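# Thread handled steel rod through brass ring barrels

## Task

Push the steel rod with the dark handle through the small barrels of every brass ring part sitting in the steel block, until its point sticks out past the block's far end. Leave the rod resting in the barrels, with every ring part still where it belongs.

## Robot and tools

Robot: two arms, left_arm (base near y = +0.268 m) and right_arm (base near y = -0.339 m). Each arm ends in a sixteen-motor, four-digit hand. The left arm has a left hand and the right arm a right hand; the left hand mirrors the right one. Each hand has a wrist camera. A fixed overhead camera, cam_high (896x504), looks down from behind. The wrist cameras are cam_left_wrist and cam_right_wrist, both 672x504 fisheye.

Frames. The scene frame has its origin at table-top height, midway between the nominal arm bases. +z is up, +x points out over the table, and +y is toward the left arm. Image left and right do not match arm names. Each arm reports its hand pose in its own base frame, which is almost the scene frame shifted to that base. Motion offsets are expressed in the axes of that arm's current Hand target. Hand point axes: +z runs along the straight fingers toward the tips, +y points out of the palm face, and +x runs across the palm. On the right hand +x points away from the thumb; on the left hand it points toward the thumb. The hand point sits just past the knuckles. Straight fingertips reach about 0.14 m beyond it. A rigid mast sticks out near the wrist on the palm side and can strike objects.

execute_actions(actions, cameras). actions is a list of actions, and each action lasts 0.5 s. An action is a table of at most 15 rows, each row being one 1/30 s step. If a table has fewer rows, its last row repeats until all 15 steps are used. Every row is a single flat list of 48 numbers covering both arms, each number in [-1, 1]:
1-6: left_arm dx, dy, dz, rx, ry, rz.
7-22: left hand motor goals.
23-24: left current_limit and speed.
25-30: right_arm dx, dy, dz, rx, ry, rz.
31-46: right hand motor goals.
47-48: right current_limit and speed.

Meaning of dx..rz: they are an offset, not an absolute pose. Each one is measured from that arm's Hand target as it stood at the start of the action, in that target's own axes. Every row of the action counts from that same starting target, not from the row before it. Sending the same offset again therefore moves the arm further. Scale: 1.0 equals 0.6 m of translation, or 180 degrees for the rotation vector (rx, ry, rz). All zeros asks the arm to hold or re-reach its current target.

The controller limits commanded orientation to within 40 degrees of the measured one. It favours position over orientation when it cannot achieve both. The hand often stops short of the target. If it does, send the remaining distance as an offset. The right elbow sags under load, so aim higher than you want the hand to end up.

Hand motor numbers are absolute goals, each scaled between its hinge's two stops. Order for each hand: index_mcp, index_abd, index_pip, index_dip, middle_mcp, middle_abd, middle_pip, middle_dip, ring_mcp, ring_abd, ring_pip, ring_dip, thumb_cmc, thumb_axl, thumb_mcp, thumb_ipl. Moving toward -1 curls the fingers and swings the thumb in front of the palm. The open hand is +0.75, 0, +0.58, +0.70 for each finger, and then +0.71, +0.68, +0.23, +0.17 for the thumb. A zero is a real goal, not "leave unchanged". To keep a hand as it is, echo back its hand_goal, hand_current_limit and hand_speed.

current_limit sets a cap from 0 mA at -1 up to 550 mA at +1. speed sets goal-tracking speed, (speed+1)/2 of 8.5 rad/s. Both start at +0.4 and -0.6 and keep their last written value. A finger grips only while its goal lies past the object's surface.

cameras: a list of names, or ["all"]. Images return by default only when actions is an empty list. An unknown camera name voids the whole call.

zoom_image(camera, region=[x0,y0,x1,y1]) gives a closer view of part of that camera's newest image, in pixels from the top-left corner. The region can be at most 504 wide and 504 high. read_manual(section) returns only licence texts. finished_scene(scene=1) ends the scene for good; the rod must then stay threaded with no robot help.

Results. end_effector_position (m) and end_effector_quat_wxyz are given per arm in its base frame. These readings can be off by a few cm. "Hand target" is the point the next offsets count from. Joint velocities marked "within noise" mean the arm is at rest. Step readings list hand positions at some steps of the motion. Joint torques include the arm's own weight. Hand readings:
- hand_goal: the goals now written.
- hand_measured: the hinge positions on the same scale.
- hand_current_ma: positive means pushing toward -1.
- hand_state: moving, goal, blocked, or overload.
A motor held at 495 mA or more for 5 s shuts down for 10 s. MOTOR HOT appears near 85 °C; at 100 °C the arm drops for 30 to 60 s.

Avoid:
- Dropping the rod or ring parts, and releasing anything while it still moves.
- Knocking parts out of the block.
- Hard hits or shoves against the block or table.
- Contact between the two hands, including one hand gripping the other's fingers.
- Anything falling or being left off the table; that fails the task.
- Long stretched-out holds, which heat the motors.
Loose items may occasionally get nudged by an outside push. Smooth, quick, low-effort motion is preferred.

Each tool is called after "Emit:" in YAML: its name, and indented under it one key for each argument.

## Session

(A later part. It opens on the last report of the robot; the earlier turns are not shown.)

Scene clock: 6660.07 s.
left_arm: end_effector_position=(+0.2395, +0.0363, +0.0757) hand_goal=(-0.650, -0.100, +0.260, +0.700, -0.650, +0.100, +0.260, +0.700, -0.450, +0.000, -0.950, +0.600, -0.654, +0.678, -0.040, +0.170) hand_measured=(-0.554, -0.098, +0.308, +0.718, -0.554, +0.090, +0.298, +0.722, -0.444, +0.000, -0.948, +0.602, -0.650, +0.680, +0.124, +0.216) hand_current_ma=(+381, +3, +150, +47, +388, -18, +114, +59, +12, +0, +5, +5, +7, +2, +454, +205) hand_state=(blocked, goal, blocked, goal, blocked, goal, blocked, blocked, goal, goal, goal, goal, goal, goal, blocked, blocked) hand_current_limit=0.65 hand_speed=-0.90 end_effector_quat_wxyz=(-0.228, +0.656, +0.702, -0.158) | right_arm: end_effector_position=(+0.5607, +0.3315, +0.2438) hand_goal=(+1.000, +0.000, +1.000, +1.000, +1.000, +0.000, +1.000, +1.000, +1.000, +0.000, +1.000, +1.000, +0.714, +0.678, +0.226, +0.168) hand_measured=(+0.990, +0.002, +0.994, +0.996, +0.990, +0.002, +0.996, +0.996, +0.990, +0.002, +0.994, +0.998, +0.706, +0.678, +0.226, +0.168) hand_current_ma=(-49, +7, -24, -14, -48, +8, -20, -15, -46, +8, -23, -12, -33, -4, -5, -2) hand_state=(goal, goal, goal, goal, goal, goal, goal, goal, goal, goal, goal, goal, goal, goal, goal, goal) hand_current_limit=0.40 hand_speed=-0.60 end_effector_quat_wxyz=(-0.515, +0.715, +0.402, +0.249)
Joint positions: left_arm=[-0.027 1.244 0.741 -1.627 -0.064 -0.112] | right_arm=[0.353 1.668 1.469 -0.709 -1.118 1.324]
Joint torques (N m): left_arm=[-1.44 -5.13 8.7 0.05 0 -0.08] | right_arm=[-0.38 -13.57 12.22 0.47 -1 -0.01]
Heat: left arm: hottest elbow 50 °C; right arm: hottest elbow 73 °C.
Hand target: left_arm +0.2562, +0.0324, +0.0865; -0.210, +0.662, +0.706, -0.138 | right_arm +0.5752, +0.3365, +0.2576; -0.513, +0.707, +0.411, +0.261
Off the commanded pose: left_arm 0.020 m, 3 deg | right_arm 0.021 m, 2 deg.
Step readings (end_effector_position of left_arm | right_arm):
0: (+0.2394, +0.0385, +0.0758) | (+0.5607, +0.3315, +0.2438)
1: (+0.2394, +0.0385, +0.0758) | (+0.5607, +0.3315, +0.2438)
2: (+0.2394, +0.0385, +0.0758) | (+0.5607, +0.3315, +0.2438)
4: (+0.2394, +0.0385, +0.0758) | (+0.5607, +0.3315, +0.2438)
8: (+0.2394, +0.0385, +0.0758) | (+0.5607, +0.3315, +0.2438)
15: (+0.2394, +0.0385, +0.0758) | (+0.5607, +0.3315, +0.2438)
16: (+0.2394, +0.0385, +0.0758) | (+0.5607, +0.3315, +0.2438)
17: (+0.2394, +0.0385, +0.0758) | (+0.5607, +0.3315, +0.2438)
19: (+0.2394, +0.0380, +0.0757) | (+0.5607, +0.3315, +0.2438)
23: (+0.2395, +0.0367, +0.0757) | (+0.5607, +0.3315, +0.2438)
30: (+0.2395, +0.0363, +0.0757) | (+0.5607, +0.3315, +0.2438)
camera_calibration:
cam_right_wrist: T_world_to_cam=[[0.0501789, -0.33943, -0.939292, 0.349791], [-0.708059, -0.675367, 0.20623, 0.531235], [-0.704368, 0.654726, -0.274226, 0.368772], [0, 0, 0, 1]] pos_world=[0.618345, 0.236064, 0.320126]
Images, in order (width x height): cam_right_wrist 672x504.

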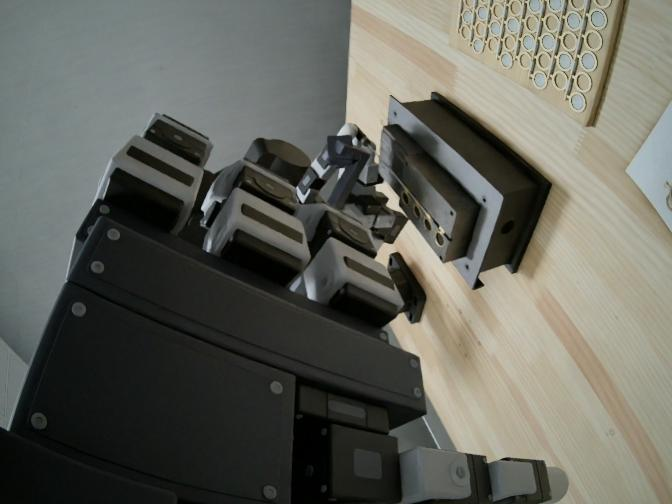

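Emit:
execute_actions:
  actions:
    - [[-0.0068,-0.0005,-0.0009,-0.0003,-0.0004,0.0001,-0.65,-0.1,0.26,0.7,-0.65,0.1,0.26,0.7,-0.45,0,-0.95,0.6,-0.655,0.678,-0.04,0.17,0.65,-0.9,0,0,0,0,0,0,1,0,1,1,1,0,1,1,1,0,1,1,0.714,0.678,0.226,0.168,0.4,-0.6]]
  cameras: ["cam_right_wrist"]

Emit:
zoom_image:
  camera: "cam_right_wrist"
  region: [418, 205, 454, 241]

Scene clock: 6665.67 s.
left_arm: end_effector_position=(+0.2395, +0.0322, +0.0756) hand_goal=(-0.650, -0.100, +0.260, +0.700, -0.650, +0.100, +0.260, +0.700, -0.450, +0.000, -0.950, +0.600, -0.654, +0.678, -0.040, +0.170) hand_measured=(-0.554, -0.098, +0.308, +0.718, -0.554, +0.090, +0.298, +0.722, -0.444, +0.000, -0.948, +0.602, -0.650, +0.680, +0.124, +0.216) hand_current_ma=(+381, +3, +150, +47, +388, -18, +114, +59, +12, +0, +5, +5, +8, +2, +454, +205) hand_state=(blocked, goal, blocked, goal, blocked, goal, blocked, blocked, goal, goal, goal, goal, goal, goal, blocked, blocked) hand_current_limit=0.65 hand_speed=-0.90 end_effector_quat_wxyz=(-0.228, +0.656, +0.702, -0.158) | right_arm: end_effector_position=(+0.5607, +0.3315, +0.2438) hand_goal=(+1.000, +0.000, +1.000, +1.000, +1.000, +0.000, +1.000, +1.000, +1.000, +0.000, +1.000, +1.000, +0.714, +0.678, +0.226, +0.168) hand_measured=(+0.990, +0.002, +0.994, +0.996, +0.990, +0.002, +0.996, +0.996, +0.990, +0.002, +0.994, +0.998, +0.706, +0.678, +0.226, +0.168) hand_current_ma=(-49, +7, -24, -14, -48, +8, -20, -15, -46, +8, -23, -12, -33, -4, -5, -2) hand_state=(goal, goal, goal, goal, goal, goal, goal, goal, goal, goal, goal, goal, goal, goal, goal, goal) hand_current_limit=0.40 hand_speed=-0.60 end_effector_quat_wxyz=(-0.515, +0.715, +0.402, +0.249)
Joint positions: left_arm=[-0.041 1.244 0.741 -1.627 -0.055 -0.124] | right_arm=[0.353 1.668 1.469 -0.709 -1.118 1.324]
Joint torques (N m): left_arm=[-1.26 -5.13 8.77 -0.01 -0.08 -0.09] | right_arm=[-0.44 -13.57 12.23 0.47 -1 -0.02]
Heat: left arm: hottest elbow 50 °C; right arm: hottest elbow 73 °C.
Hand target: left_arm +0.2563, +0.0284, +0.0866; -0.209, +0.662, +0.706, -0.139 | right_arm +0.5752, +0.3365, +0.2576; -0.513, +0.707, +0.411, +0.261
Off the commanded pose: left_arm 0.021 m, 3 deg | right_arm 0.021 m, 2 deg.
Step readings (end_effector_position of left_arm | right_arm):
0: (+0.2395, +0.0363, +0.0757) | (+0.5607, +0.3315, +0.2438)
1: (+0.2395, +0.0363, +0.0757) | (+0.5607, +0.3315, +0.2438)
2: (+0.2395, +0.0361, +0.0756) | (+0.5607, +0.3315, +0.2438)
4: (+0.2395, +0.0347, +0.0755) | (+0.5607, +0.3315, +0.2438)
8: (+0.2396, +0.0324, +0.0755) | (+0.5607, +0.3315, +0.2438)
15: (+0.2395, +0.0321, +0.0756) | (+0.5607, +0.3315, +0.2438)
camera_calibration:
cam_right_wrist: T_world_to_cam=[[0.0501789, -0.33943, -0.939292, 0.349791], [-0.708059, -0.675367, 0.20623, 0.531235], [-0.704368, 0.654726, -0.274226, 0.368772], [0, 0, 0, 1]] pos_world=[0.618345, 0.236064, 0.320126]
Images, in order (width x height): cam_right_wrist 672x504.

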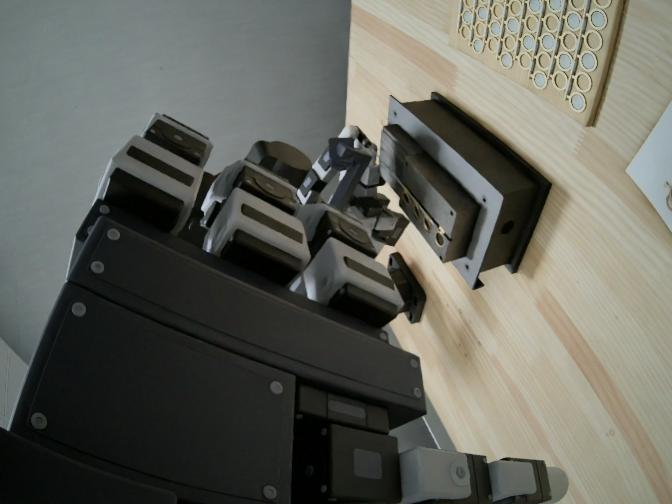

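Scaled by 14.000 from the camera's 672x504 image, which has a finer 960x720 frame.

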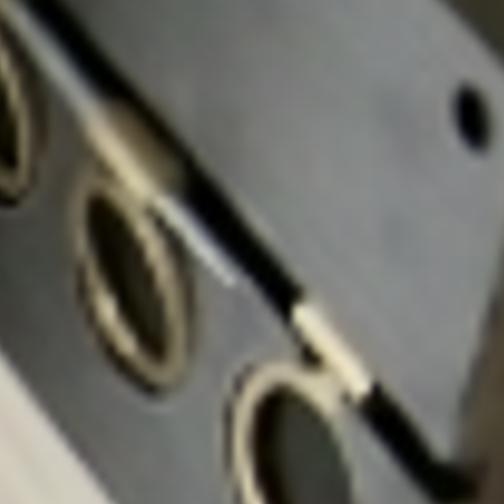

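Emit:
execute_actions:
  actions:
    - [[0.0023,0.0002,-0.0005,-0.0008,0.0052,-0.0007,-0.65,-0.1,0.26,0.7,-0.65,0.1,0.26,0.7,-0.45,0,-0.95,0.6,-0.655,0.678,-0.04,0.17,0.65,-0.9,0,0,0,0,0,0,1,0,1,1,1,0,1,1,1,0,1,1,0.714,0.678,0.226,0.168,0.4,-0.6]]
  cameras: ["cam_right_wrist"]

Emit:
zoom_image:
  camera: "cam_right_wrist"
  region: [418, 205, 454, 241]

Scene clock: 6681.17 s.
left_arm: end_effector_position=(+0.2398, +0.0330, +0.0761) hand_goal=(-0.650, -0.100, +0.260, +0.700, -0.650, +0.100, +0.260, +0.700, -0.450, +0.000, -0.950, +0.600, -0.654, +0.678, -0.040, +0.170) hand_measured=(-0.554, -0.098, +0.308, +0.718, -0.554, +0.090, +0.298, +0.722, -0.444, +0.000, -0.948, +0.602, -0.650, +0.680, +0.124, +0.216) hand_current_ma=(+381, +3, +150, +47, +388, -18, +114, +59, +12, +0, +5, +5, +8, +2, +454, +205) hand_state=(blocked, goal, blocked, goal, blocked, goal, blocked, blocked, goal, goal, goal, goal, goal, goal, blocked, blocked) hand_current_limit=0.65 hand_speed=-0.90 end_effector_quat_wxyz=(-0.232, +0.656, +0.701, -0.153) | right_arm: end_effector_position=(+0.5607, +0.3315, +0.2438) hand_goal=(+1.000, +0.000, +1.000, +1.000, +1.000, +0.000, +1.000, +1.000, +1.000, +0.000, +1.000, +1.000, +0.714, +0.678, +0.226, +0.168) hand_measured=(+0.990, +0.002, +0.994, +0.996, +0.990, +0.002, +0.996, +0.996, +0.990, +0.002, +0.994, +0.998, +0.706, +0.678, +0.226, +0.168) hand_current_ma=(-49, +7, -24, -14, -48, +8, -20, -15, -46, +8, -23, -12, -33, -4, -5, -2) hand_state=(goal, goal, goal, goal, goal, goal, goal, goal, goal, goal, goal, goal, goal, goal, goal, goal) hand_current_limit=0.40 hand_speed=-0.60 end_effector_quat_wxyz=(-0.515, +0.715, +0.402, +0.249)
Joint positions: left_arm=[-0.048 1.244 0.741 -1.627 -0.065 -0.132] | right_arm=[0.353 1.668 1.469 -0.709 -1.118 1.324]
Joint torques (N m): left_arm=[-1.61 -4.95 8.61 0.01 -0.18 -0.09] | right_arm=[-0.44 -13.57 12.22 0.47 -1 -0.02]
Heat: left arm: hottest elbow 50 °C; right arm: hottest elbow 74 °C.
Hand target: left_arm +0.2565, +0.0297, +0.0870; -0.215, +0.662, +0.706, -0.132 | right_arm +0.5752, +0.3365, +0.2576; -0.513, +0.707, +0.411, +0.261
Off the commanded pose: left_arm 0.020 m, 3 deg | right_arm 0.021 m, 2 deg.
Step readings (end_effector_position of left_arm | right_arm):
0: (+0.2395, +0.0322, +0.0756) | (+0.5607, +0.3315, +0.2438)
1: (+0.2395, +0.0321, +0.0756) | (+0.5607, +0.3315, +0.2438)
2: (+0.2395, +0.0321, +0.0756) | (+0.5607, +0.3315, +0.2438)
4: (+0.2397, +0.0325, +0.0758) | (+0.5607, +0.3315, +0.2438)
8: (+0.2398, +0.0328, +0.0760) | (+0.5607, +0.3315, +0.2438)
15: (+0.2398, +0.0330, +0.0761) | (+0.5607, +0.3315, +0.2438)
camera_calibration:
cam_right_wrist: T_world_to_cam=[[0.0501789, -0.33943, -0.939292, 0.349791], [-0.708059, -0.675367, 0.20623, 0.531235], [-0.704368, 0.654726, -0.274226, 0.368772], [0, 0, 0, 1]] pos_world=[0.618345, 0.236064, 0.320126]
Images, in order (width x height): cam_right_wrist 672x504.

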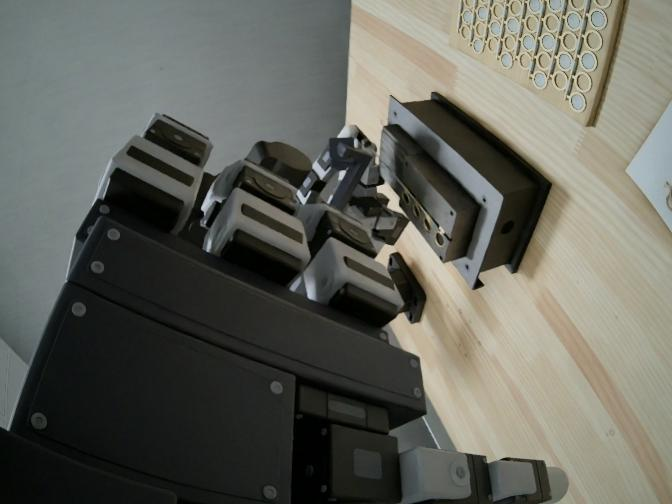

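Scaled by 14.000 from the camera's 672x504 image, which has a finer 960x720 frame.

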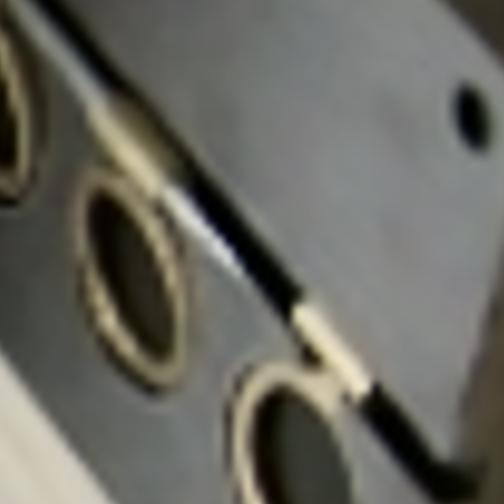

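Emit:
execute_actions:
  actions:
    - [[0.0020,0.0001,-0.0005,-0.0008,0.0053,-0.001,-0.65,-0.1,0.26,0.7,-0.65,0.1,0.26,0.7,-0.45,0,-0.95,0.6,-0.655,0.678,-0.04,0.17,0.65,-0.9,0,0,0,0,0,0,1,0,1,1,1,0,1,1,1,0,1,1,0.714,0.678,0.226,0.168,0.4,-0.6]]
  cameras: ["cam_right_wrist"]

Emit:
zoom_image:
  camera: "cam_right_wrist"
  region: [418, 205, 454, 241]

Emit:
zoom_image:
  camera: "cam_right_wrist"
  region: [375, 165, 435, 225]

Scene clock: 6697.70 s.
left_arm: end_effector_position=(+0.2410, +0.0342, +0.0767) hand_goal=(-0.650, -0.100, +0.260, +0.700, -0.650, +0.100, +0.260, +0.700, -0.450, +0.000, -0.950, +0.600, -0.654, +0.678, -0.040, +0.170) hand_measured=(-0.554, -0.098, +0.308, +0.718, -0.554, +0.090, +0.298, +0.722, -0.444, +0.000, -0.948, +0.602, -0.650, +0.680, +0.124, +0.216) hand_current_ma=(+381, +3, +150, +47, +388, -18, +114, +59, +12, +0, +5, +5, +8, +2, +454, +205) hand_state=(blocked, goal, blocked, goal, blocked, goal, blocked, blocked, goal, goal, goal, goal, goal, goal, blocked, blocked) hand_current_limit=0.65 hand_speed=-0.90 end_effector_quat_wxyz=(-0.236, +0.657, +0.701, -0.145) | right_arm: end_effector_position=(+0.5607, +0.3315, +0.2438) hand_goal=(+1.000, +0.000, +1.000, +1.000, +1.000, +0.000, +1.000, +1.000, +1.000, +0.000, +1.000, +1.000, +0.714, +0.678, +0.226, +0.168) hand_measured=(+0.990, +0.002, +0.994, +0.996, +0.990, +0.002, +0.996, +0.996, +0.990, +0.002, +0.994, +0.998, +0.706, +0.678, +0.226, +0.168) hand_current_ma=(-49, +7, -24, -14, -48, +8, -20, -15, -46, +8, -23, -12, -33, -4, -5, -2) hand_state=(goal, goal, goal, goal, goal, goal, goal, goal, goal, goal, goal, goal, goal, goal, goal, goal) hand_current_limit=0.40 hand_speed=-0.60 end_effector_quat_wxyz=(-0.515, +0.715, +0.402, +0.249)
Joint positions: left_arm=[-0.055 1.244 0.741 -1.625 -0.078 -0.141] | right_arm=[0.353 1.668 1.469 -0.709 -1.118 1.324]
Joint torques (N m): left_arm=[-1.26 -5.25 8.57 -0.06 -0.21 -0.12] | right_arm=[-0.38 -13.51 12.23 0.49 -1 -0.02]
Heat: left arm: hottest elbow 50 °C; right arm: hottest elbow 75 °C.
Hand target: left_arm +0.2567, +0.0308, +0.0874; -0.220, +0.663, +0.705, -0.125 | right_arm +0.5752, +0.3365, +0.2576; -0.513, +0.707, +0.411, +0.261
Off the commanded pose: left_arm 0.019 m, 3 deg | right_arm 0.021 m, 2 deg.
Step readings (end_effector_position of left_arm | right_arm):
0: (+0.2398, +0.0330, +0.0761) | (+0.5607, +0.3315, +0.2438)
1: (+0.2398, +0.0331, +0.0761) | (+0.5607, +0.3315, +0.2438)
2: (+0.2399, +0.0335, +0.0762) | (+0.5607, +0.3315, +0.2438)
4: (+0.2404, +0.0340, +0.0764) | (+0.5607, +0.3315, +0.2438)
8: (+0.2409, +0.0339, +0.0766) | (+0.5607, +0.3315, +0.2438)
15: (+0.2410, +0.0342, +0.0767) | (+0.5607, +0.3315, +0.2438)
camera_calibration:
cam_right_wrist: T_world_to_cam=[[0.0501789, -0.33943, -0.939292, 0.349791], [-0.708059, -0.675367, 0.20623, 0.531235], [-0.704368, 0.654726, -0.274226, 0.368772], [0, 0, 0, 1]] pos_world=[0.618345, 0.236064, 0.320126]
Images, in order (width x height): cam_right_wrist 672x504.

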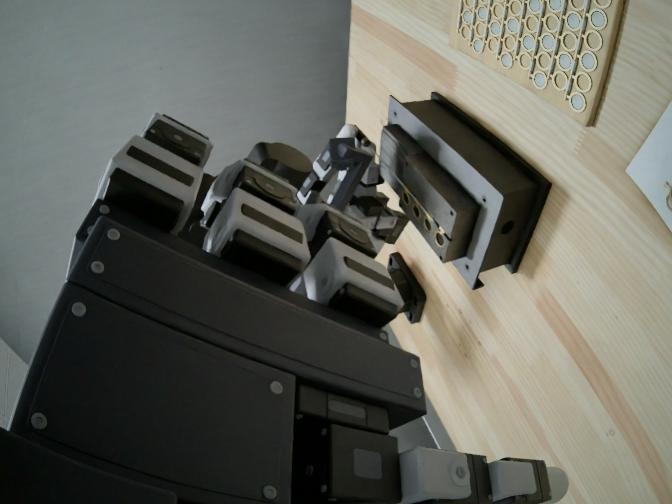

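Scaled by 14.000 from the camera's 672x504 image, which has a finer 960x720 frame.

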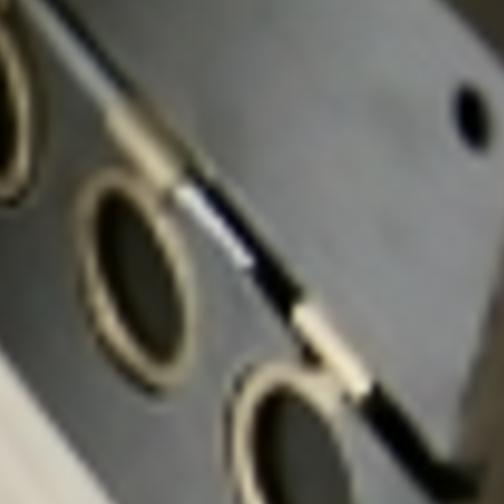

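Scaled by 8.400 from the camera's 672x504 image, which has a finer 960x720 frame.

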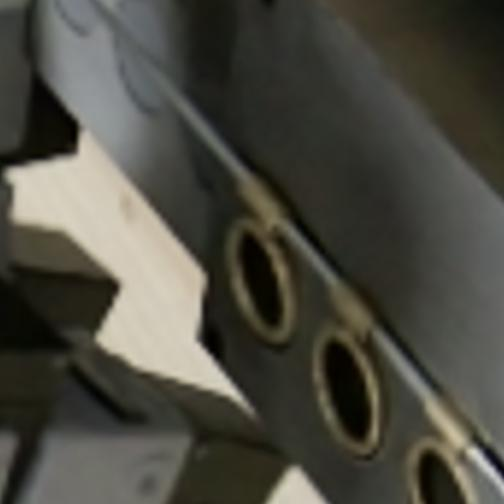

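Emit:
execute_actions:
  actions:
    - [[-0.0091,-0.0007,-0.0012,-0.0002,-0.0011,0.0002,-0.65,-0.1,0.26,0.7,-0.65,0.1,0.26,0.7,-0.45,0,-0.95,0.6,-0.655,0.678,-0.04,0.17,0.65,-0.9,0,0,0,0,0,0,1,0,1,1,1,0,1,1,1,0,1,1,0.714,0.678,0.226,0.168,0.4,-0.6]]
  cameras: ["cam_right_wrist"]

Emit:
zoom_image:
  camera: "cam_right_wrist"
  region: [418, 205, 454, 241]

Scene clock: 6704.07 s.
left_arm: end_effector_position=(+0.2409, +0.0312, +0.0769) hand_goal=(-0.650, -0.100, +0.260, +0.700, -0.650, +0.100, +0.260, +0.700, -0.450, +0.000, -0.950, +0.600, -0.654, +0.678, -0.040, +0.170) hand_measured=(-0.554, -0.096, +0.308, +0.718, -0.554, +0.092, +0.298, +0.722, -0.444, +0.000, -0.948, +0.602, -0.648, +0.680, +0.124, +0.216) hand_current_ma=(+381, +4, +150, +47, +388, -16, +114, +59, +12, +0, +5, +5, +10, +2, +454, +205) hand_state=(blocked, goal, blocked, goal, blocked, goal, blocked, blocked, goal, goal, goal, goal, goal, goal, blocked, blocked) hand_current_limit=0.65 hand_speed=-0.90 end_effector_quat_wxyz=(-0.237, +0.655, +0.703, -0.143) | right_arm: end_effector_position=(+0.5607, +0.3315, +0.2438) hand_goal=(+1.000, +0.000, +1.000, +1.000, +1.000, +0.000, +1.000, +1.000, +1.000, +0.000, +1.000, +1.000, +0.714, +0.678, +0.226, +0.168) hand_measured=(+0.990, +0.002, +0.994, +0.996, +0.990, +0.002, +0.996, +0.996, +0.990, +0.002, +0.994, +0.998, +0.706, +0.678, +0.226, +0.168) hand_current_ma=(-49, +7, -24, -14, -48, +8, -20, -15, -46, +8, -23, -12, -33, -4, -5, -2) hand_state=(goal, goal, goal, goal, goal, goal, goal, goal, goal, goal, goal, goal, goal, goal, goal, goal) hand_current_limit=0.40 hand_speed=-0.60 end_effector_quat_wxyz=(-0.515, +0.715, +0.402, +0.249)
Joint positions: left_arm=[-0.07 1.244 0.741 -1.625 -0.072 -0.162] | right_arm=[0.353 1.668 1.469 -0.709 -1.118 1.324]
Joint torques (N m): left_arm=[-1.55 -5.25 8.62 0.03 0.04 -0.07] | right_arm=[-0.44 -13.57 12.23 0.46 -1 -0.02]
Heat: left arm: hottest elbow 50 °C; right arm: hottest elbow 76 °C.
Hand target: left_arm +0.2568, +0.0254, +0.0874; -0.218, +0.663, +0.705, -0.126 | right_arm +0.5752, +0.3365, +0.2576; -0.513, +0.707, +0.411, +0.261
Off the commanded pose: left_arm 0.020 m, 3 deg | right_arm 0.021 m, 2 deg.
Step readings (end_effector_position of left_arm | right_arm):
0: (+0.2410, +0.0342, +0.0767) | (+0.5607, +0.3315, +0.2438)
1: (+0.2410, +0.0342, +0.0767) | (+0.5607, +0.3315, +0.2438)
2: (+0.2410, +0.0341, +0.0767) | (+0.5607, +0.3315, +0.2438)
4: (+0.2410, +0.0327, +0.0767) | (+0.5607, +0.3315, +0.2438)
8: (+0.2410, +0.0310, +0.0768) | (+0.5607, +0.3315, +0.2438)
15: (+0.2409, +0.0312, +0.0769) | (+0.5607, +0.3315, +0.2438)
camera_calibration:
cam_right_wrist: T_world_to_cam=[[0.0501789, -0.33943, -0.939292, 0.349791], [-0.708059, -0.675367, 0.20623, 0.531235], [-0.704368, 0.654726, -0.274226, 0.368772], [0, 0, 0, 1]] pos_world=[0.618345, 0.236064, 0.320126]
Images, in order (width x height): cam_right_wrist 672x504.

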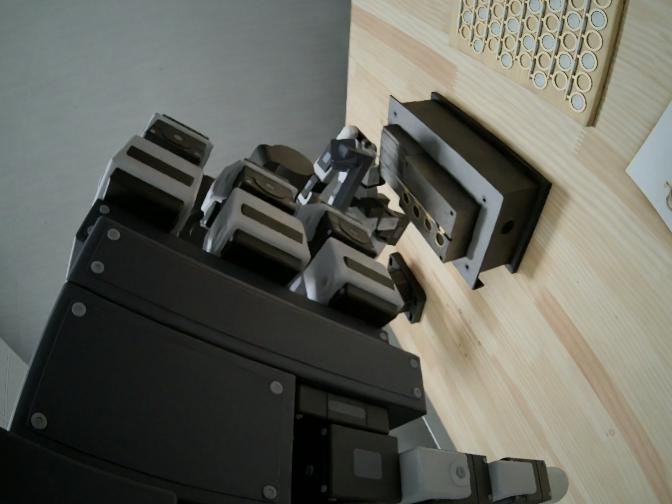

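Scaled by 14.000 from the camera's 672x504 image, which has a finer 960x720 frame.

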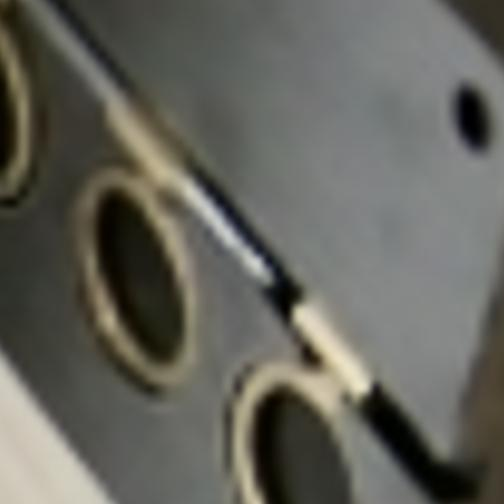

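Emit:
execute_actions:
  actions:
    - [[-0.0068,-0.0005,-0.0009,-0.0003,-0.0004,0.0001,-0.65,-0.1,0.26,0.7,-0.65,0.1,0.26,0.7,-0.45,0,-0.95,0.6,-0.655,0.678,-0.04,0.17,0.65,-0.9,0,0,0,0,0,0,1,0,1,1,1,0,1,1,1,0,1,1,0.714,0.678,0.226,0.168,0.4,-0.6]]
  cameras: ["cam_right_wrist"]

Emit:
zoom_image:
  camera: "cam_right_wrist"
  region: [418, 205, 454, 241]

Scene clock: 6717.60 s.
left_arm: end_effector_position=(+0.2405, +0.0296, +0.0773) hand_goal=(-0.650, -0.100, +0.260, +0.700, -0.650, +0.100, +0.260, +0.700, -0.450, +0.000, -0.950, +0.600, -0.654, +0.678, -0.040, +0.170) hand_measured=(-0.554, -0.090, +0.308, +0.718, -0.554, +0.098, +0.298, +0.722, -0.444, +0.000, -0.948, +0.602, -0.644, +0.680, +0.124, +0.216) hand_current_ma=(+381, +16, +150, +47, +388, -2, +114, +59, +12, +0, +5, +5, +20, +2, +454, +205) hand_state=(blocked, goal, blocked, goal, blocked, goal, blocked, blocked, goal, goal, goal, goal, goal, goal, blocked, blocked) hand_current_limit=0.65 hand_speed=-0.90 end_effector_quat_wxyz=(-0.238, +0.651, +0.707, -0.141) | right_arm: end_effector_position=(+0.5607, +0.3315, +0.2438) hand_goal=(+1.000, +0.000, +1.000, +1.000, +1.000, +0.000, +1.000, +1.000, +1.000, +0.000, +1.000, +1.000, +0.714, +0.678, +0.226, +0.168) hand_measured=(+0.990, +0.002, +0.994, +0.996, +0.990, +0.002, +0.996, +0.996, +0.990, +0.002, +0.994, +0.998, +0.706, +0.678, +0.226, +0.168) hand_current_ma=(-49, +7, -24, -14, -48, +8, -20, -15, -46, +8, -23, -12, -33, -4, -5, -2) hand_state=(goal, goal, goal, goal, goal, goal, goal, goal, goal, goal, goal, goal, goal, goal, goal, goal) hand_current_limit=0.40 hand_speed=-0.60 end_effector_quat_wxyz=(-0.515, +0.715, +0.402, +0.249)
Joint positions: left_arm=[-0.081 1.244 0.741 -1.625 -0.067 -0.184] | right_arm=[0.353 1.668 1.469 -0.709 -1.118 1.324]
Joint torques (N m): left_arm=[-1.9 -5.07 8.66 -0.05 0.11 0.03] | right_arm=[-0.38 -13.57 12.23 0.49 -1 -0.01]
Heat: left arm: hottest elbow 50 °C; right arm: hottest elbow 76 °C.
Hand target: left_arm +0.2569, +0.0212, +0.0874; -0.218, +0.663, +0.705, -0.126 | right_arm +0.5752, +0.3365, +0.2576; -0.513, +0.707, +0.411, +0.261
Off the commanded pose: left_arm 0.021 m, 3 deg | right_arm 0.021 m, 2 deg.
Step readings (end_effector_position of left_arm | right_arm):
0: (+0.2408, +0.0312, +0.0769) | (+0.5607, +0.3315, +0.2438)
1: (+0.2408, +0.0312, +0.0769) | (+0.5607, +0.3315, +0.2438)
2: (+0.2408, +0.0308, +0.0769) | (+0.5607, +0.3315, +0.2438)
4: (+0.2407, +0.0301, +0.0769) | (+0.5607, +0.3315, +0.2438)
8: (+0.2406, +0.0298, +0.0771) | (+0.5607, +0.3315, +0.2438)
15: (+0.2405, +0.0296, +0.0772) | (+0.5607, +0.3315, +0.2438)
camera_calibration:
cam_right_wrist: T_world_to_cam=[[0.0501789, -0.33943, -0.939292, 0.349791], [-0.708059, -0.675367, 0.20623, 0.531235], [-0.704368, 0.654726, -0.274226, 0.368772], [0, 0, 0, 1]] pos_world=[0.618345, 0.236064, 0.320126]
Images, in order (width x height): cam_right_wrist 672x504.

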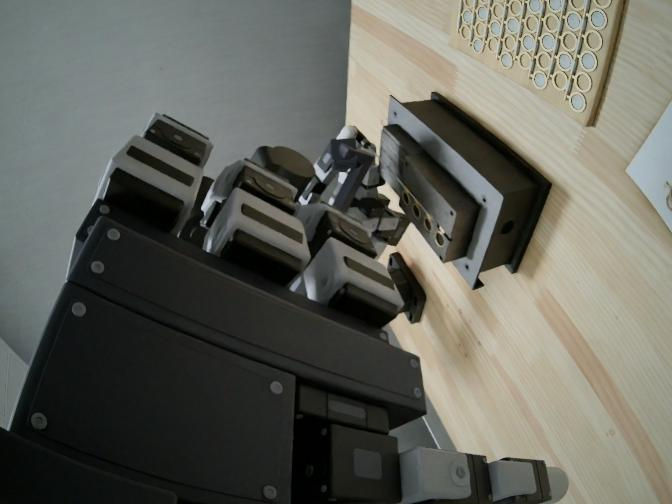

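Scaled by 14.000 from the camera's 672x504 image, which has a finer 960x720 frame.

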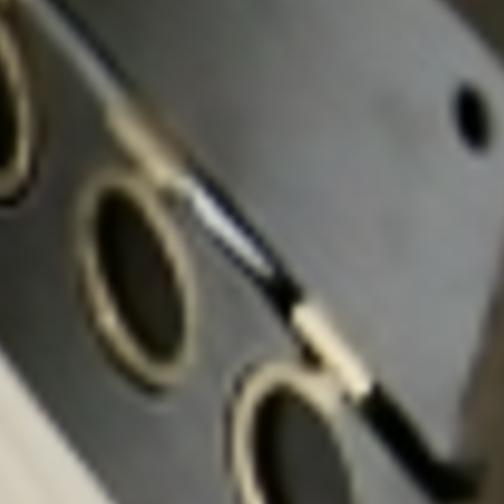

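Emit:
execute_actions:
  actions:
    - [[-0.006,0.0002,-0.0009,-0.0006,0.0023,0.0042,-0.65,-0.1,0.26,0.7,-0.65,0.1,0.26,0.7,-0.45,0,-0.95,0.6,-0.655,0.678,-0.04,0.17,0.65,-0.9,0,0,0,0,0,0,1,0,1,1,1,0,1,1,1,0,1,1,0.714,0.678,0.226,0.168,0.4,-0.6]]
  cameras: ["cam_right_wrist"]

Emit:
zoom_image:
  camera: "cam_right_wrist"
  region: [418, 205, 454, 241]

Emit:
zoom_image:
  camera: "cam_right_wrist"
  region: [355, 140, 425, 210]

Scene clock: 6729.07 s.
left_arm: end_effector_position=(+0.2405, +0.0288, +0.0776) hand_goal=(-0.650, -0.100, +0.260, +0.700, -0.650, +0.100, +0.260, +0.700, -0.450, +0.000, -0.950, +0.600, -0.654, +0.678, -0.040, +0.170) hand_measured=(-0.554, -0.086, +0.308, +0.718, -0.554, +0.104, +0.298, +0.722, -0.444, +0.000, -0.948, +0.602, -0.642, +0.680, +0.124, +0.216) hand_current_ma=(+381, +30, +150, +47, +388, +7, +114, +59, +12, +0, +5, +5, +31, +2, +454, +205) hand_state=(blocked, goal, blocked, goal, blocked, goal, blocked, blocked, goal, goal, goal, goal, goal, goal, blocked, blocked) hand_current_limit=0.65 hand_speed=-0.90 end_effector_quat_wxyz=(-0.240, +0.649, +0.709, -0.138) | right_arm: end_effector_position=(+0.5607, +0.3315, +0.2438) hand_goal=(+1.000, +0.000, +1.000, +1.000, +1.000, +0.000, +1.000, +1.000, +1.000, +0.000, +1.000, +1.000, +0.714, +0.678, +0.226, +0.168) hand_measured=(+0.990, +0.002, +0.994, +0.996, +0.990, +0.002, +0.996, +0.996, +0.990, +0.002, +0.994, +0.998, +0.706, +0.678, +0.226, +0.168) hand_current_ma=(-49, +7, -24, -14, -48, +8, -20, -15, -46, +8, -23, -12, -33, -4, -5, -2) hand_state=(goal, goal, goal, goal, goal, goal, goal, goal, goal, goal, goal, goal, goal, goal, goal, goal) hand_current_limit=0.40 hand_speed=-0.60 end_effector_quat_wxyz=(-0.515, +0.715, +0.402, +0.249)
Joint positions: left_arm=[-0.089 1.244 0.741 -1.625 -0.068 -0.197] | right_arm=[0.353 1.668 1.469 -0.709 -1.118 1.324]
Joint torques (N m): left_arm=[-2.32 -5.13 8.64 -0.01 0.12 0.15] | right_arm=[-0.44 -13.51 12.23 0.49 -1 -0.02]
Heat: left arm: hottest elbow 50 °C; right arm: hottest elbow 76 °C.
Hand target: left_arm +0.2574, +0.0176, +0.0873; -0.219, +0.668, +0.700, -0.125 | right_arm +0.5752, +0.3365, +0.2576; -0.513, +0.707, +0.411, +0.261
Off the commanded pose: left_arm 0.023 m, 4 deg | right_arm 0.021 m, 2 deg.
Step readings (end_effector_position of left_arm | right_arm):
0: (+0.2405, +0.0296, +0.0773) | (+0.5607, +0.3315, +0.2438)
1: (+0.2405, +0.0296, +0.0773) | (+0.5607, +0.3315, +0.2438)
2: (+0.2405, +0.0295, +0.0773) | (+0.5607, +0.3315, +0.2438)
4: (+0.2405, +0.0292, +0.0774) | (+0.5607, +0.3315, +0.2438)
8: (+0.2405, +0.0289, +0.0776) | (+0.5607, +0.3315, +0.2438)
15: (+0.2405, +0.0288, +0.0776) | (+0.5607, +0.3315, +0.2438)
camera_calibration:
cam_right_wrist: T_world_to_cam=[[0.0501789, -0.33943, -0.939292, 0.349791], [-0.708059, -0.675367, 0.20623, 0.531235], [-0.704368, 0.654726, -0.274226, 0.368772], [0, 0, 0, 1]] pos_world=[0.618345, 0.236064, 0.320126]
Images, in order (width x height): cam_right_wrist 672x504.

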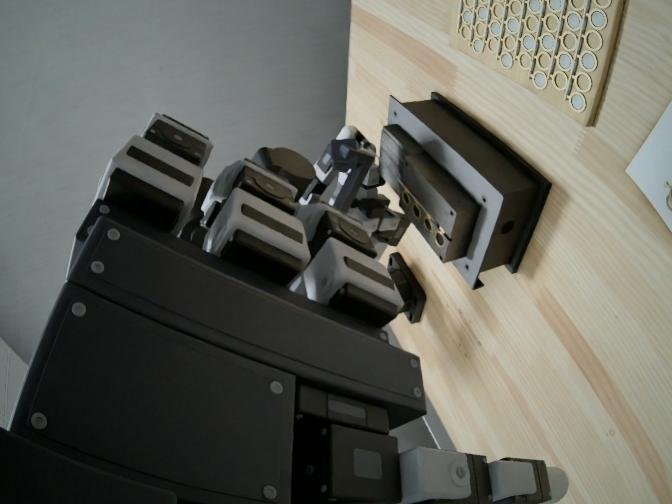

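Scaled by 14.000 from the camera's 672x504 image, which has a finer 960x720 frame.

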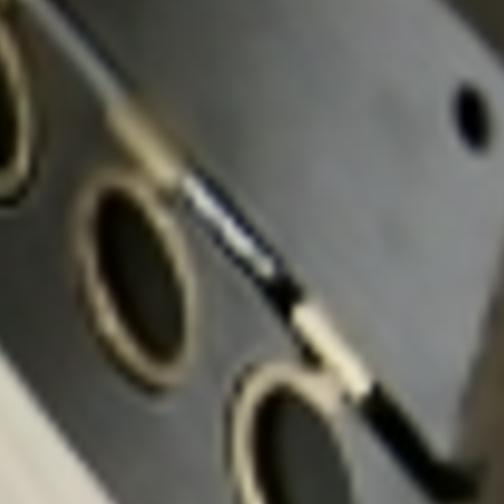

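Scaled by 7.200 from the camera's 672x504 image, which has a finer 960x720 frame.

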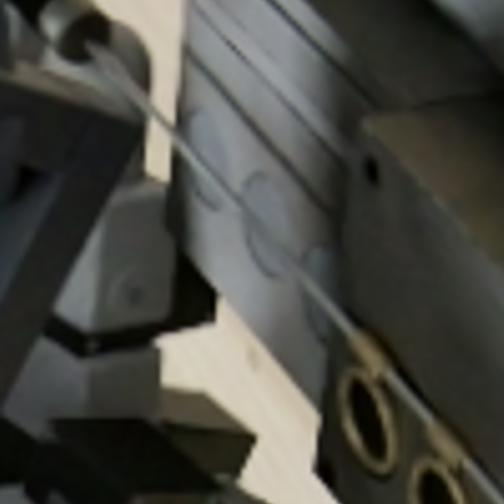

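Emit:
execute_actions:
  actions:
    - [[0,0,0,0,0,0,-0.65,-0.1,0.26,0.7,-0.65,0.1,0.26,0.7,-0.45,0,-0.95,0.6,-0.655,0.678,-0.04,0.17,0.65,-0.9,0,0,0,-0.0637,0.0411,0.0274,1,0,1,1,1,0,1,1,1,0,1,1,0.714,0.678,0.226,0.168,0.4,-0.6]]
    - [[0,0,0,0,0,0,-0.65,-0.1,0.26,0.7,-0.65,0.1,0.26,0.7,-0.45,0,-0.95,0.6,-0.655,0.678,-0.04,0.17,0.65,-0.9,0,0,0,-0.0637,0.0411,0.0274,1,0,1,1,1,0,1,1,1,0,1,1,0.714,0.678,0.226,0.168,0.4,-0.6]]
    - [[0,0,0,0,0,0,-0.65,-0.1,0.26,0.7,-0.65,0.1,0.26,0.7,-0.45,0,-0.95,0.6,-0.655,0.678,-0.04,0.17,0.65,-0.9,-0.0684,-0.0807,-0.0423,0,0,0,1,0,1,1,1,0,1,1,1,0,1,1,0.714,0.678,0.226,0.168,0.4,-0.6]]
    - [[0,0,0,0,0,0,-0.65,-0.1,0.26,0.7,-0.65,0.1,0.26,0.7,-0.45,0,-0.95,0.6,-0.655,0.678,-0.04,0.17,0.65,-0.9,-0.0684,-0.0807,-0.0423,0,0,0,1,0,1,1,1,0,1,1,1,0,1,1,0.714,0.678,0.226,0.168,0.4,-0.6]]
    - [[0,0,0,0,0,0,-0.65,-0.1,0.26,0.7,-0.65,0.1,0.26,0.7,-0.45,0,-0.95,0.6,-0.655,0.678,-0.04,0.17,0.65,-0.9,-0.0684,-0.0807,-0.0423,0,0,0,1,0,1,1,1,0,1,1,1,0,1,1,0.714,0.678,0.226,0.168,0.4,-0.6]]
  cameras: ["cam_right_wrist"]

Emit:
zoom_image:
  camera: "cam_right_wrist"
  region: [455, 140, 545, 190]

Emit:
zoom_image:
  camera: "cam_right_wrist"
  region: [400, 115, 490, 185]

Scene clock: 6758.83 s.
left_arm: end_effector_position=(+0.2405, +0.0288, +0.0776) hand_goal=(-0.650, -0.100, +0.260, +0.700, -0.650, +0.100, +0.260, +0.700, -0.450, +0.000, -0.950, +0.600, -0.654, +0.678, -0.040, +0.170) hand_measured=(-0.554, -0.086, +0.308, +0.718, -0.554, +0.104, +0.298, +0.722, -0.444, +0.000, -0.948, +0.602, -0.642, +0.680, +0.124, +0.216) hand_current_ma=(+381, +30, +150, +47, +388, +7, +114, +59, +12, +0, +5, +5, +31, +2, +454, +205) hand_state=(blocked, goal, blocked, goal, blocked, goal, blocked, blocked, goal, goal, goal, goal, goal, goal, blocked, blocked) hand_current_limit=0.65 hand_speed=-0.90 end_effector_quat_wxyz=(-0.240, +0.649, +0.709, -0.138) | right_arm: end_effector_position=(+0.3717, +0.3475, +0.2639) hand_goal=(+1.000, +0.000, +1.000, +1.000, +1.000, +0.000, +1.000, +1.000, +1.000, +0.000, +1.000, +1.000, +0.714, +0.678, +0.226, +0.168) hand_measured=(+0.992, +0.002, +0.996, +0.996, +0.992, +0.002, +0.996, +0.996, +0.994, +0.002, +0.996, +0.998, +0.706, +0.678, +0.226, +0.168) hand_current_ma=(-34, +7, -18, -13, -34, +8, -15, -14, -32, +8, -16, -11, -33, -4, -5, -2) hand_state=(goal, goal, goal, goal, goal, goal, goal, goal, goal, goal, goal, goal, goal, goal, goal, goal) hand_current_limit=0.40 hand_speed=-0.60 end_effector_quat_wxyz=(-0.430, +0.785, +0.226, +0.385)
Joint positions: left_arm=[-0.089 1.244 0.741 -1.625 -0.068 -0.197] | right_arm=[0.766 1.11 0.869 -0.119 -0.334 2.007]
Joint torques (N m): left_arm=[-2.61 -4.72 8.72 0.01 0.13 0.15] | right_arm=[-0.15 -7.24 9.11 1.65 -0.01 0.25]
Heat: left arm: hottest elbow 50 °C; right arm: hottest elbow 76 °C.
Hand target: left_arm +0.2574, +0.0176, +0.0873; -0.219, +0.668, +0.700, -0.125 | right_arm +0.3703, +0.3469, +0.2605; -0.431, +0.788, +0.220, +0.381
Off the commanded pose: left_arm 0.023 m, 4 deg | right_arm 0.004 m, 1 deg.
Step readings (end_effector_position of left_arm | right_arm):
0: (+0.2405, +0.0288, +0.0776) | (+0.5607, +0.3315, +0.2438)
1: (+0.2405, +0.0288, +0.0776) | (+0.5609, +0.3312, +0.2437)
2: (+0.2405, +0.0288, +0.0776) | (+0.5650, +0.3291, +0.2433)
4: (+0.2405, +0.0288, +0.0776) | (+0.5771, +0.3278, +0.2447)
8: (+0.2405, +0.0288, +0.0776) | (+0.5861, +0.3272, +0.2514)
15: (+0.2405, +0.0288, +0.0776) | (+0.5781, +0.3342, +0.2605)
16: (+0.2405, +0.0288, +0.0776) | (+0.5782, +0.3343, +0.2609)
17: (+0.2405, +0.0288, +0.0776) | (+0.5810, +0.3317, +0.2597)
19: (+0.2405, +0.0288, +0.0776) | (+0.5859, +0.3265, +0.2574)
23: (+0.2405, +0.0288, +0.0776) | (+0.5841, +0.3252, +0.2534)
30: (+0.2405, +0.0288, +0.0776) | (+0.5767, +0.3360, +0.2538)
31: (+0.2405, +0.0288, +0.0776) | (+0.5763, +0.3359, +0.2535)
32: (+0.2405, +0.0288, +0.0776) | (+0.5741, +0.3349, +0.2525)
34: (+0.2405, +0.0288, +0.0776) | (+0.5624, +0.3290, +0.2476)
38: (+0.2405, +0.0288, +0.0776) | (+0.5240, +0.3286, +0.2421)
45: (+0.2405, +0.0288, +0.0776) | (+0.5062, +0.3419, +0.2625)
46: (+0.2405, +0.0288, +0.0776) | (+0.5062, +0.3413, +0.2628)
47: (+0.2405, +0.0288, +0.0776) | (+0.5049, +0.3395, +0.2618)
49: (+0.2405, +0.0288, +0.0776) | (+0.4950, +0.3329, +0.2559)
53: (+0.2405, +0.0288, +0.0776) | (+0.4574, +0.3338, +0.2465)
60: (+0.2405, +0.0288, +0.0776) | (+0.4379, +0.3446, +0.2605)
61: (+0.2405, +0.0288, +0.0776) | (+0.4381, +0.3439, +0.2610)
62: (+0.2405, +0.0288, +0.0776) | (+0.4370, +0.3420, +0.2599)
64: (+0.2405, +0.0288, +0.0776) | (+0.4280, +0.3361, +0.2553)
68: (+0.2405, +0.0288, +0.0776) | (+0.3905, +0.3396, +0.2505)
75: (+0.2405, +0.0288, +0.0776) | (+0.3716, +0.3483, +0.2646)
camera_calibration:
cam_right_wrist: T_world_to_cam=[[-0.0722961, -0.330645, -0.940982, 0.426465], [-0.952556, -0.256774, 0.163412, 0.360851], [-0.295651, 0.908152, -0.296394, -0.00349849], [0, 0, 0, 1]] pos_world=[0.373528, 0.236843, 0.341292]
Images, in order (width x height): cam_right_wrist 672x504.

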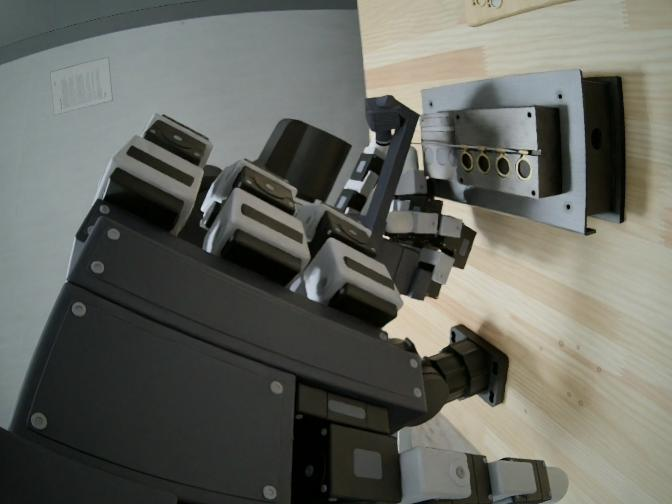

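Scaled by 5.600 from the camera's 672x504 image, which has a finer 960x720 frame.

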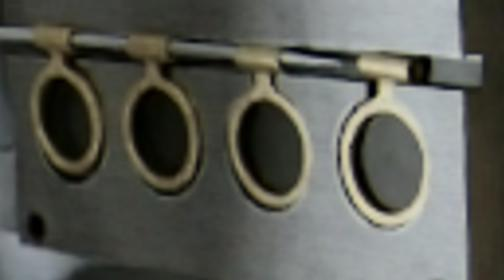

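Scaled by 5.600 from the camera's 672x504 image, which has a finer 960x720 frame.

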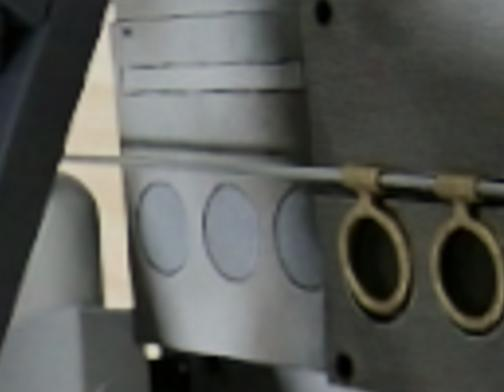

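Emit:
execute_actions:
  actions:
    - [[-0.0009,0.002,0.0078,0.0067,0.0011,0.0005,-0.65,-0.1,0.26,0.7,-0.65,0.1,0.26,0.7,-0.45,0,-0.95,0.6,-0.655,0.678,-0.04,0.17,0.65,-0.9,0,0,0,0,0,0,1,0,1,1,1,0,1,1,1,0,1,1,0.714,0.678,0.226,0.168,0.4,-0.6]]
  cameras: ["cam_right_wrist"]

Emit:
zoom_image:
  camera: "cam_right_wrist"
  region: [455, 140, 545, 190]

Scene clock: 6776.03 s.
left_arm: end_effector_position=(+0.2404, +0.0288, +0.0776) hand_goal=(-0.650, -0.100, +0.260, +0.700, -0.650, +0.100, +0.260, +0.700, -0.450, +0.000, -0.950, +0.600, -0.654, +0.678, -0.040, +0.170) hand_measured=(-0.554, -0.086, +0.308, +0.718, -0.554, +0.104, +0.298, +0.722, -0.444, +0.000, -0.948, +0.602, -0.642, +0.680, +0.124, +0.216) hand_current_ma=(+381, +30, +150, +47, +388, +7, +114, +59, +12, +0, +5, +5, +31, +2, +454, +205) hand_state=(blocked, goal, blocked, goal, blocked, goal, blocked, blocked, goal, goal, goal, goal, goal, goal, blocked, blocked) hand_current_limit=0.65 hand_speed=-0.90 end_effector_quat_wxyz=(-0.240, +0.649, +0.709, -0.138) | right_arm: end_effector_position=(+0.3716, +0.3475, +0.2638) hand_goal=(+1.000, +0.000, +1.000, +1.000, +1.000, +0.000, +1.000, +1.000, +1.000, +0.000, +1.000, +1.000, +0.714, +0.678, +0.226, +0.168) hand_measured=(+0.992, +0.002, +0.996, +0.996, +0.992, +0.002, +0.996, +0.996, +0.994, +0.002, +0.996, +0.998, +0.706, +0.678, +0.226, +0.168) hand_current_ma=(-34, +7, -18, -13, -34, +8, -15, -14, -32, +8, -16, -11, -33, -4, -5, -2) hand_state=(goal, goal, goal, goal, goal, goal, goal, goal, goal, goal, goal, goal, goal, goal, goal, goal) hand_current_limit=0.40 hand_speed=-0.60 end_effector_quat_wxyz=(-0.430, +0.785, +0.226, +0.385)
Joint positions: left_arm=[-0.09 1.244 0.741 -1.625 -0.068 -0.198] | right_arm=[0.766 1.11 0.869 -0.119 -0.334 2.008]
Joint torques (N m): left_arm=[-2.2 -3.31 8.65 0.08 0.13 0.16] | right_arm=[-0.26 -7.24 8.99 1.63 0 0.21]
Heat: left arm: hottest elbow 50 °C; right arm: hottest elbow 73 °C.
Hand target: left_arm +0.2562, +0.0176, +0.0826; -0.227, +0.667, +0.698, -0.131 | right_arm +0.3703, +0.3469, +0.2605; -0.431, +0.788, +0.220, +0.381
Off the commanded pose: left_arm 0.020 m, 3 deg | right_arm 0.004 m, 1 deg.
Step readings (end_effector_position of left_arm | right_arm):
0: (+0.2405, +0.0288, +0.0776) | (+0.3717, +0.3475, +0.2639)
1: (+0.2405, +0.0288, +0.0776) | (+0.3717, +0.3475, +0.2639)
2: (+0.2405, +0.0288, +0.0776) | (+0.3717, +0.3475, +0.2639)
4: (+0.2405, +0.0288, +0.0776) | (+0.3717, +0.3475, +0.2639)
8: (+0.2405, +0.0288, +0.0776) | (+0.3717, +0.3475, +0.2639)
15: (+0.2404, +0.0288, +0.0776) | (+0.3716, +0.3475, +0.2638)
camera_calibration:
cam_right_wrist: T_world_to_cam=[[-0.0730489, -0.330354, -0.941026, 0.426601], [-0.952503, -0.256586, 0.164016, 0.360596], [-0.295637, 0.908311, -0.29592, -0.00373338], [0, 0, 0, 1]] pos_world=[0.373528, 0.236844, 0.341195]
Images, in order (width x height): cam_right_wrist 672x504.

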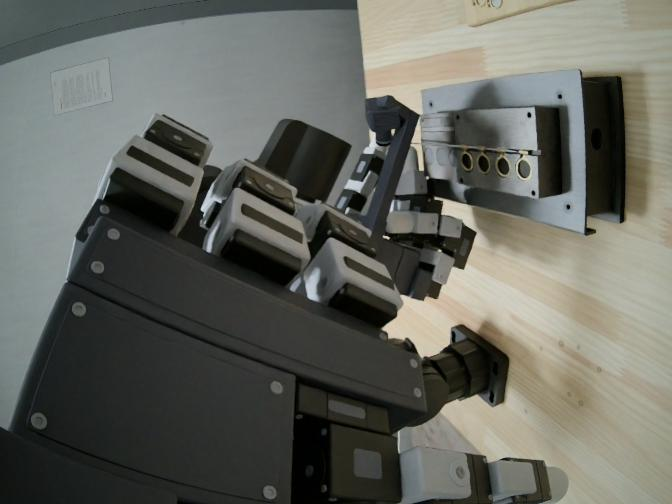

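Scaled by 5.600 from the camera's 672x504 image, which has a finer 960x720 frame.

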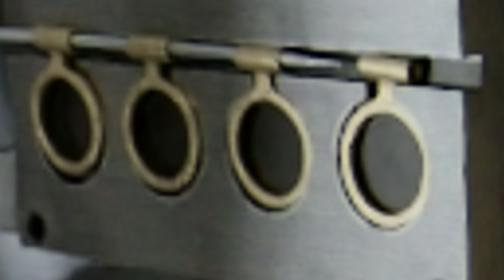

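Emit:
zoom_image:
  camera: "cam_right_wrist"
  region: [496, 144, 532, 164]

Emit:
execute_actions:
  actions:
    - [[-0.0003,0.0007,0.0027,0.0023,0.0004,0.0002,-0.65,-0.1,0.26,0.7,-0.65,0.1,0.26,0.7,-0.45,0,-0.95,0.6,-0.655,0.678,-0.04,0.17,0.65,-0.9,0,0,0,0,0,0,1,0,1,1,1,0,1,1,1,0,1,1,0.714,0.678,0.226,0.168,0.4,-0.6]]
  cameras: ["cam_right_wrist"]

Emit:
zoom_image:
  camera: "cam_right_wrist"
  region: [455, 140, 545, 190]

Scaled by 14.000 from the camera's 672x504 image, which has a finer 960x720 frame.

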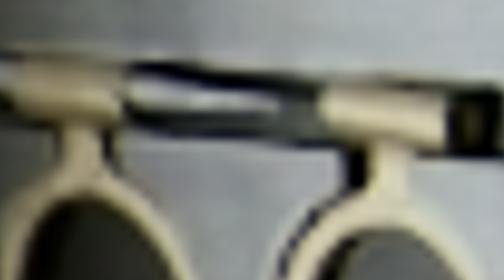

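Scene clock: 6780.40 s.
left_arm: end_effector_position=(+0.2403, +0.0289, +0.0769) hand_goal=(-0.650, -0.100, +0.260, +0.700, -0.650, +0.100, +0.260, +0.700, -0.450, +0.000, -0.950, +0.600, -0.654, +0.678, -0.040, +0.170) hand_measured=(-0.554, -0.084, +0.308, +0.718, -0.554, +0.106, +0.298, +0.722, -0.444, +0.000, -0.948, +0.602, -0.640, +0.680, +0.124, +0.216) hand_current_ma=(+381, +32, +150, +47, +388, +9, +114, +59, +12, +0, +5, +5, +33, +2, +454, +205) hand_state=(blocked, goal, blocked, goal, blocked, goal, blocked, blocked, goal, goal, goal, goal, goal, goal, blocked, blocked) hand_current_limit=0.65 hand_speed=-0.90 end_effector_quat_wxyz=(-0.241, +0.648, +0.709, -0.139) | right_arm: end_effector_position=(+0.3716, +0.3475, +0.2638) hand_goal=(+1.000, +0.000, +1.000, +1.000, +1.000, +0.000, +1.000, +1.000, +1.000, +0.000, +1.000, +1.000, +0.714, +0.678, +0.226, +0.168) hand_measured=(+0.992, +0.002, +0.996, +0.996, +0.992, +0.002, +0.996, +0.996, +0.994, +0.002, +0.996, +0.998, +0.706, +0.678, +0.226, +0.168) hand_current_ma=(-34, +7, -18, -13, -34, +8, -15, -14, -32, +8, -16, -11, -33, -4, -5, -2) hand_state=(goal, goal, goal, goal, goal, goal, goal, goal, goal, goal, goal, goal, goal, goal, goal, goal) hand_current_limit=0.40 hand_speed=-0.60 end_effector_quat_wxyz=(-0.430, +0.785, +0.226, +0.385)
Joint positions: left_arm=[-0.09 1.248 0.741 -1.625 -0.069 -0.199] | right_arm=[0.766 1.11 0.869 -0.119 -0.334 2.008]
Joint torques (N m): left_arm=[-1.9 -2.84 8.68 -0.09 0.12 0.16] | right_arm=[-0.26 -7.24 8.99 1.66 0 0.21]
Heat: left arm: hottest elbow 50 °C; right arm: hottest elbow 72 °C.
Hand target: left_arm +0.2558, +0.0178, +0.0810; -0.230, +0.666, +0.697, -0.133 | right_arm +0.3703, +0.3469, +0.2605; -0.431, +0.788, +0.220, +0.381
Off the commanded pose: left_arm 0.020 m, 3 deg | right_arm 0.004 m, 1 deg.
Step readings (end_effector_position of left_arm | right_arm):
0: (+0.2404, +0.0288, +0.0776) | (+0.3716, +0.3475, +0.2638)
1: (+0.2404, +0.0288, +0.0776) | (+0.3716, +0.3475, +0.2638)
2: (+0.2404, +0.0288, +0.0776) | (+0.3716, +0.3475, +0.2638)
4: (+0.2404, +0.0288, +0.0773) | (+0.3716, +0.3475, +0.2638)
8: (+0.2403, +0.0289, +0.0770) | (+0.3716, +0.3475, +0.2638)
15: (+0.2403, +0.0289, +0.0769) | (+0.3716, +0.3475, +0.2638)
camera_calibration:
cam_right_wrist: T_world_to_cam=[[-0.0730489, -0.330354, -0.941026, 0.426601], [-0.952503, -0.256586, 0.164016, 0.360596], [-0.295637, 0.908311, -0.29592, -0.00373338], [0, 0, 0, 1]] pos_world=[0.373528, 0.236844, 0.341195]
Images, in order (width x height): cam_right_wrist 672x504.

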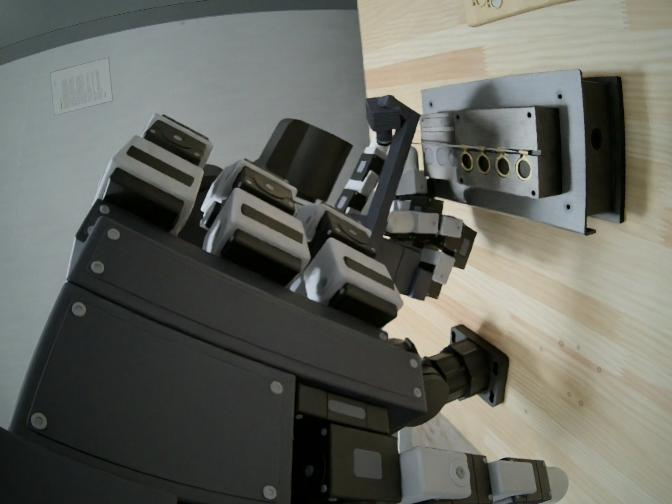

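Scaled by 5.600 from the camera's 672x504 image, which has a finer 960x720 frame.

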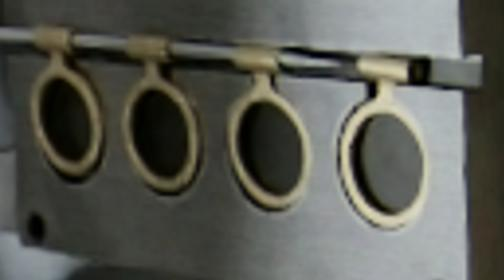

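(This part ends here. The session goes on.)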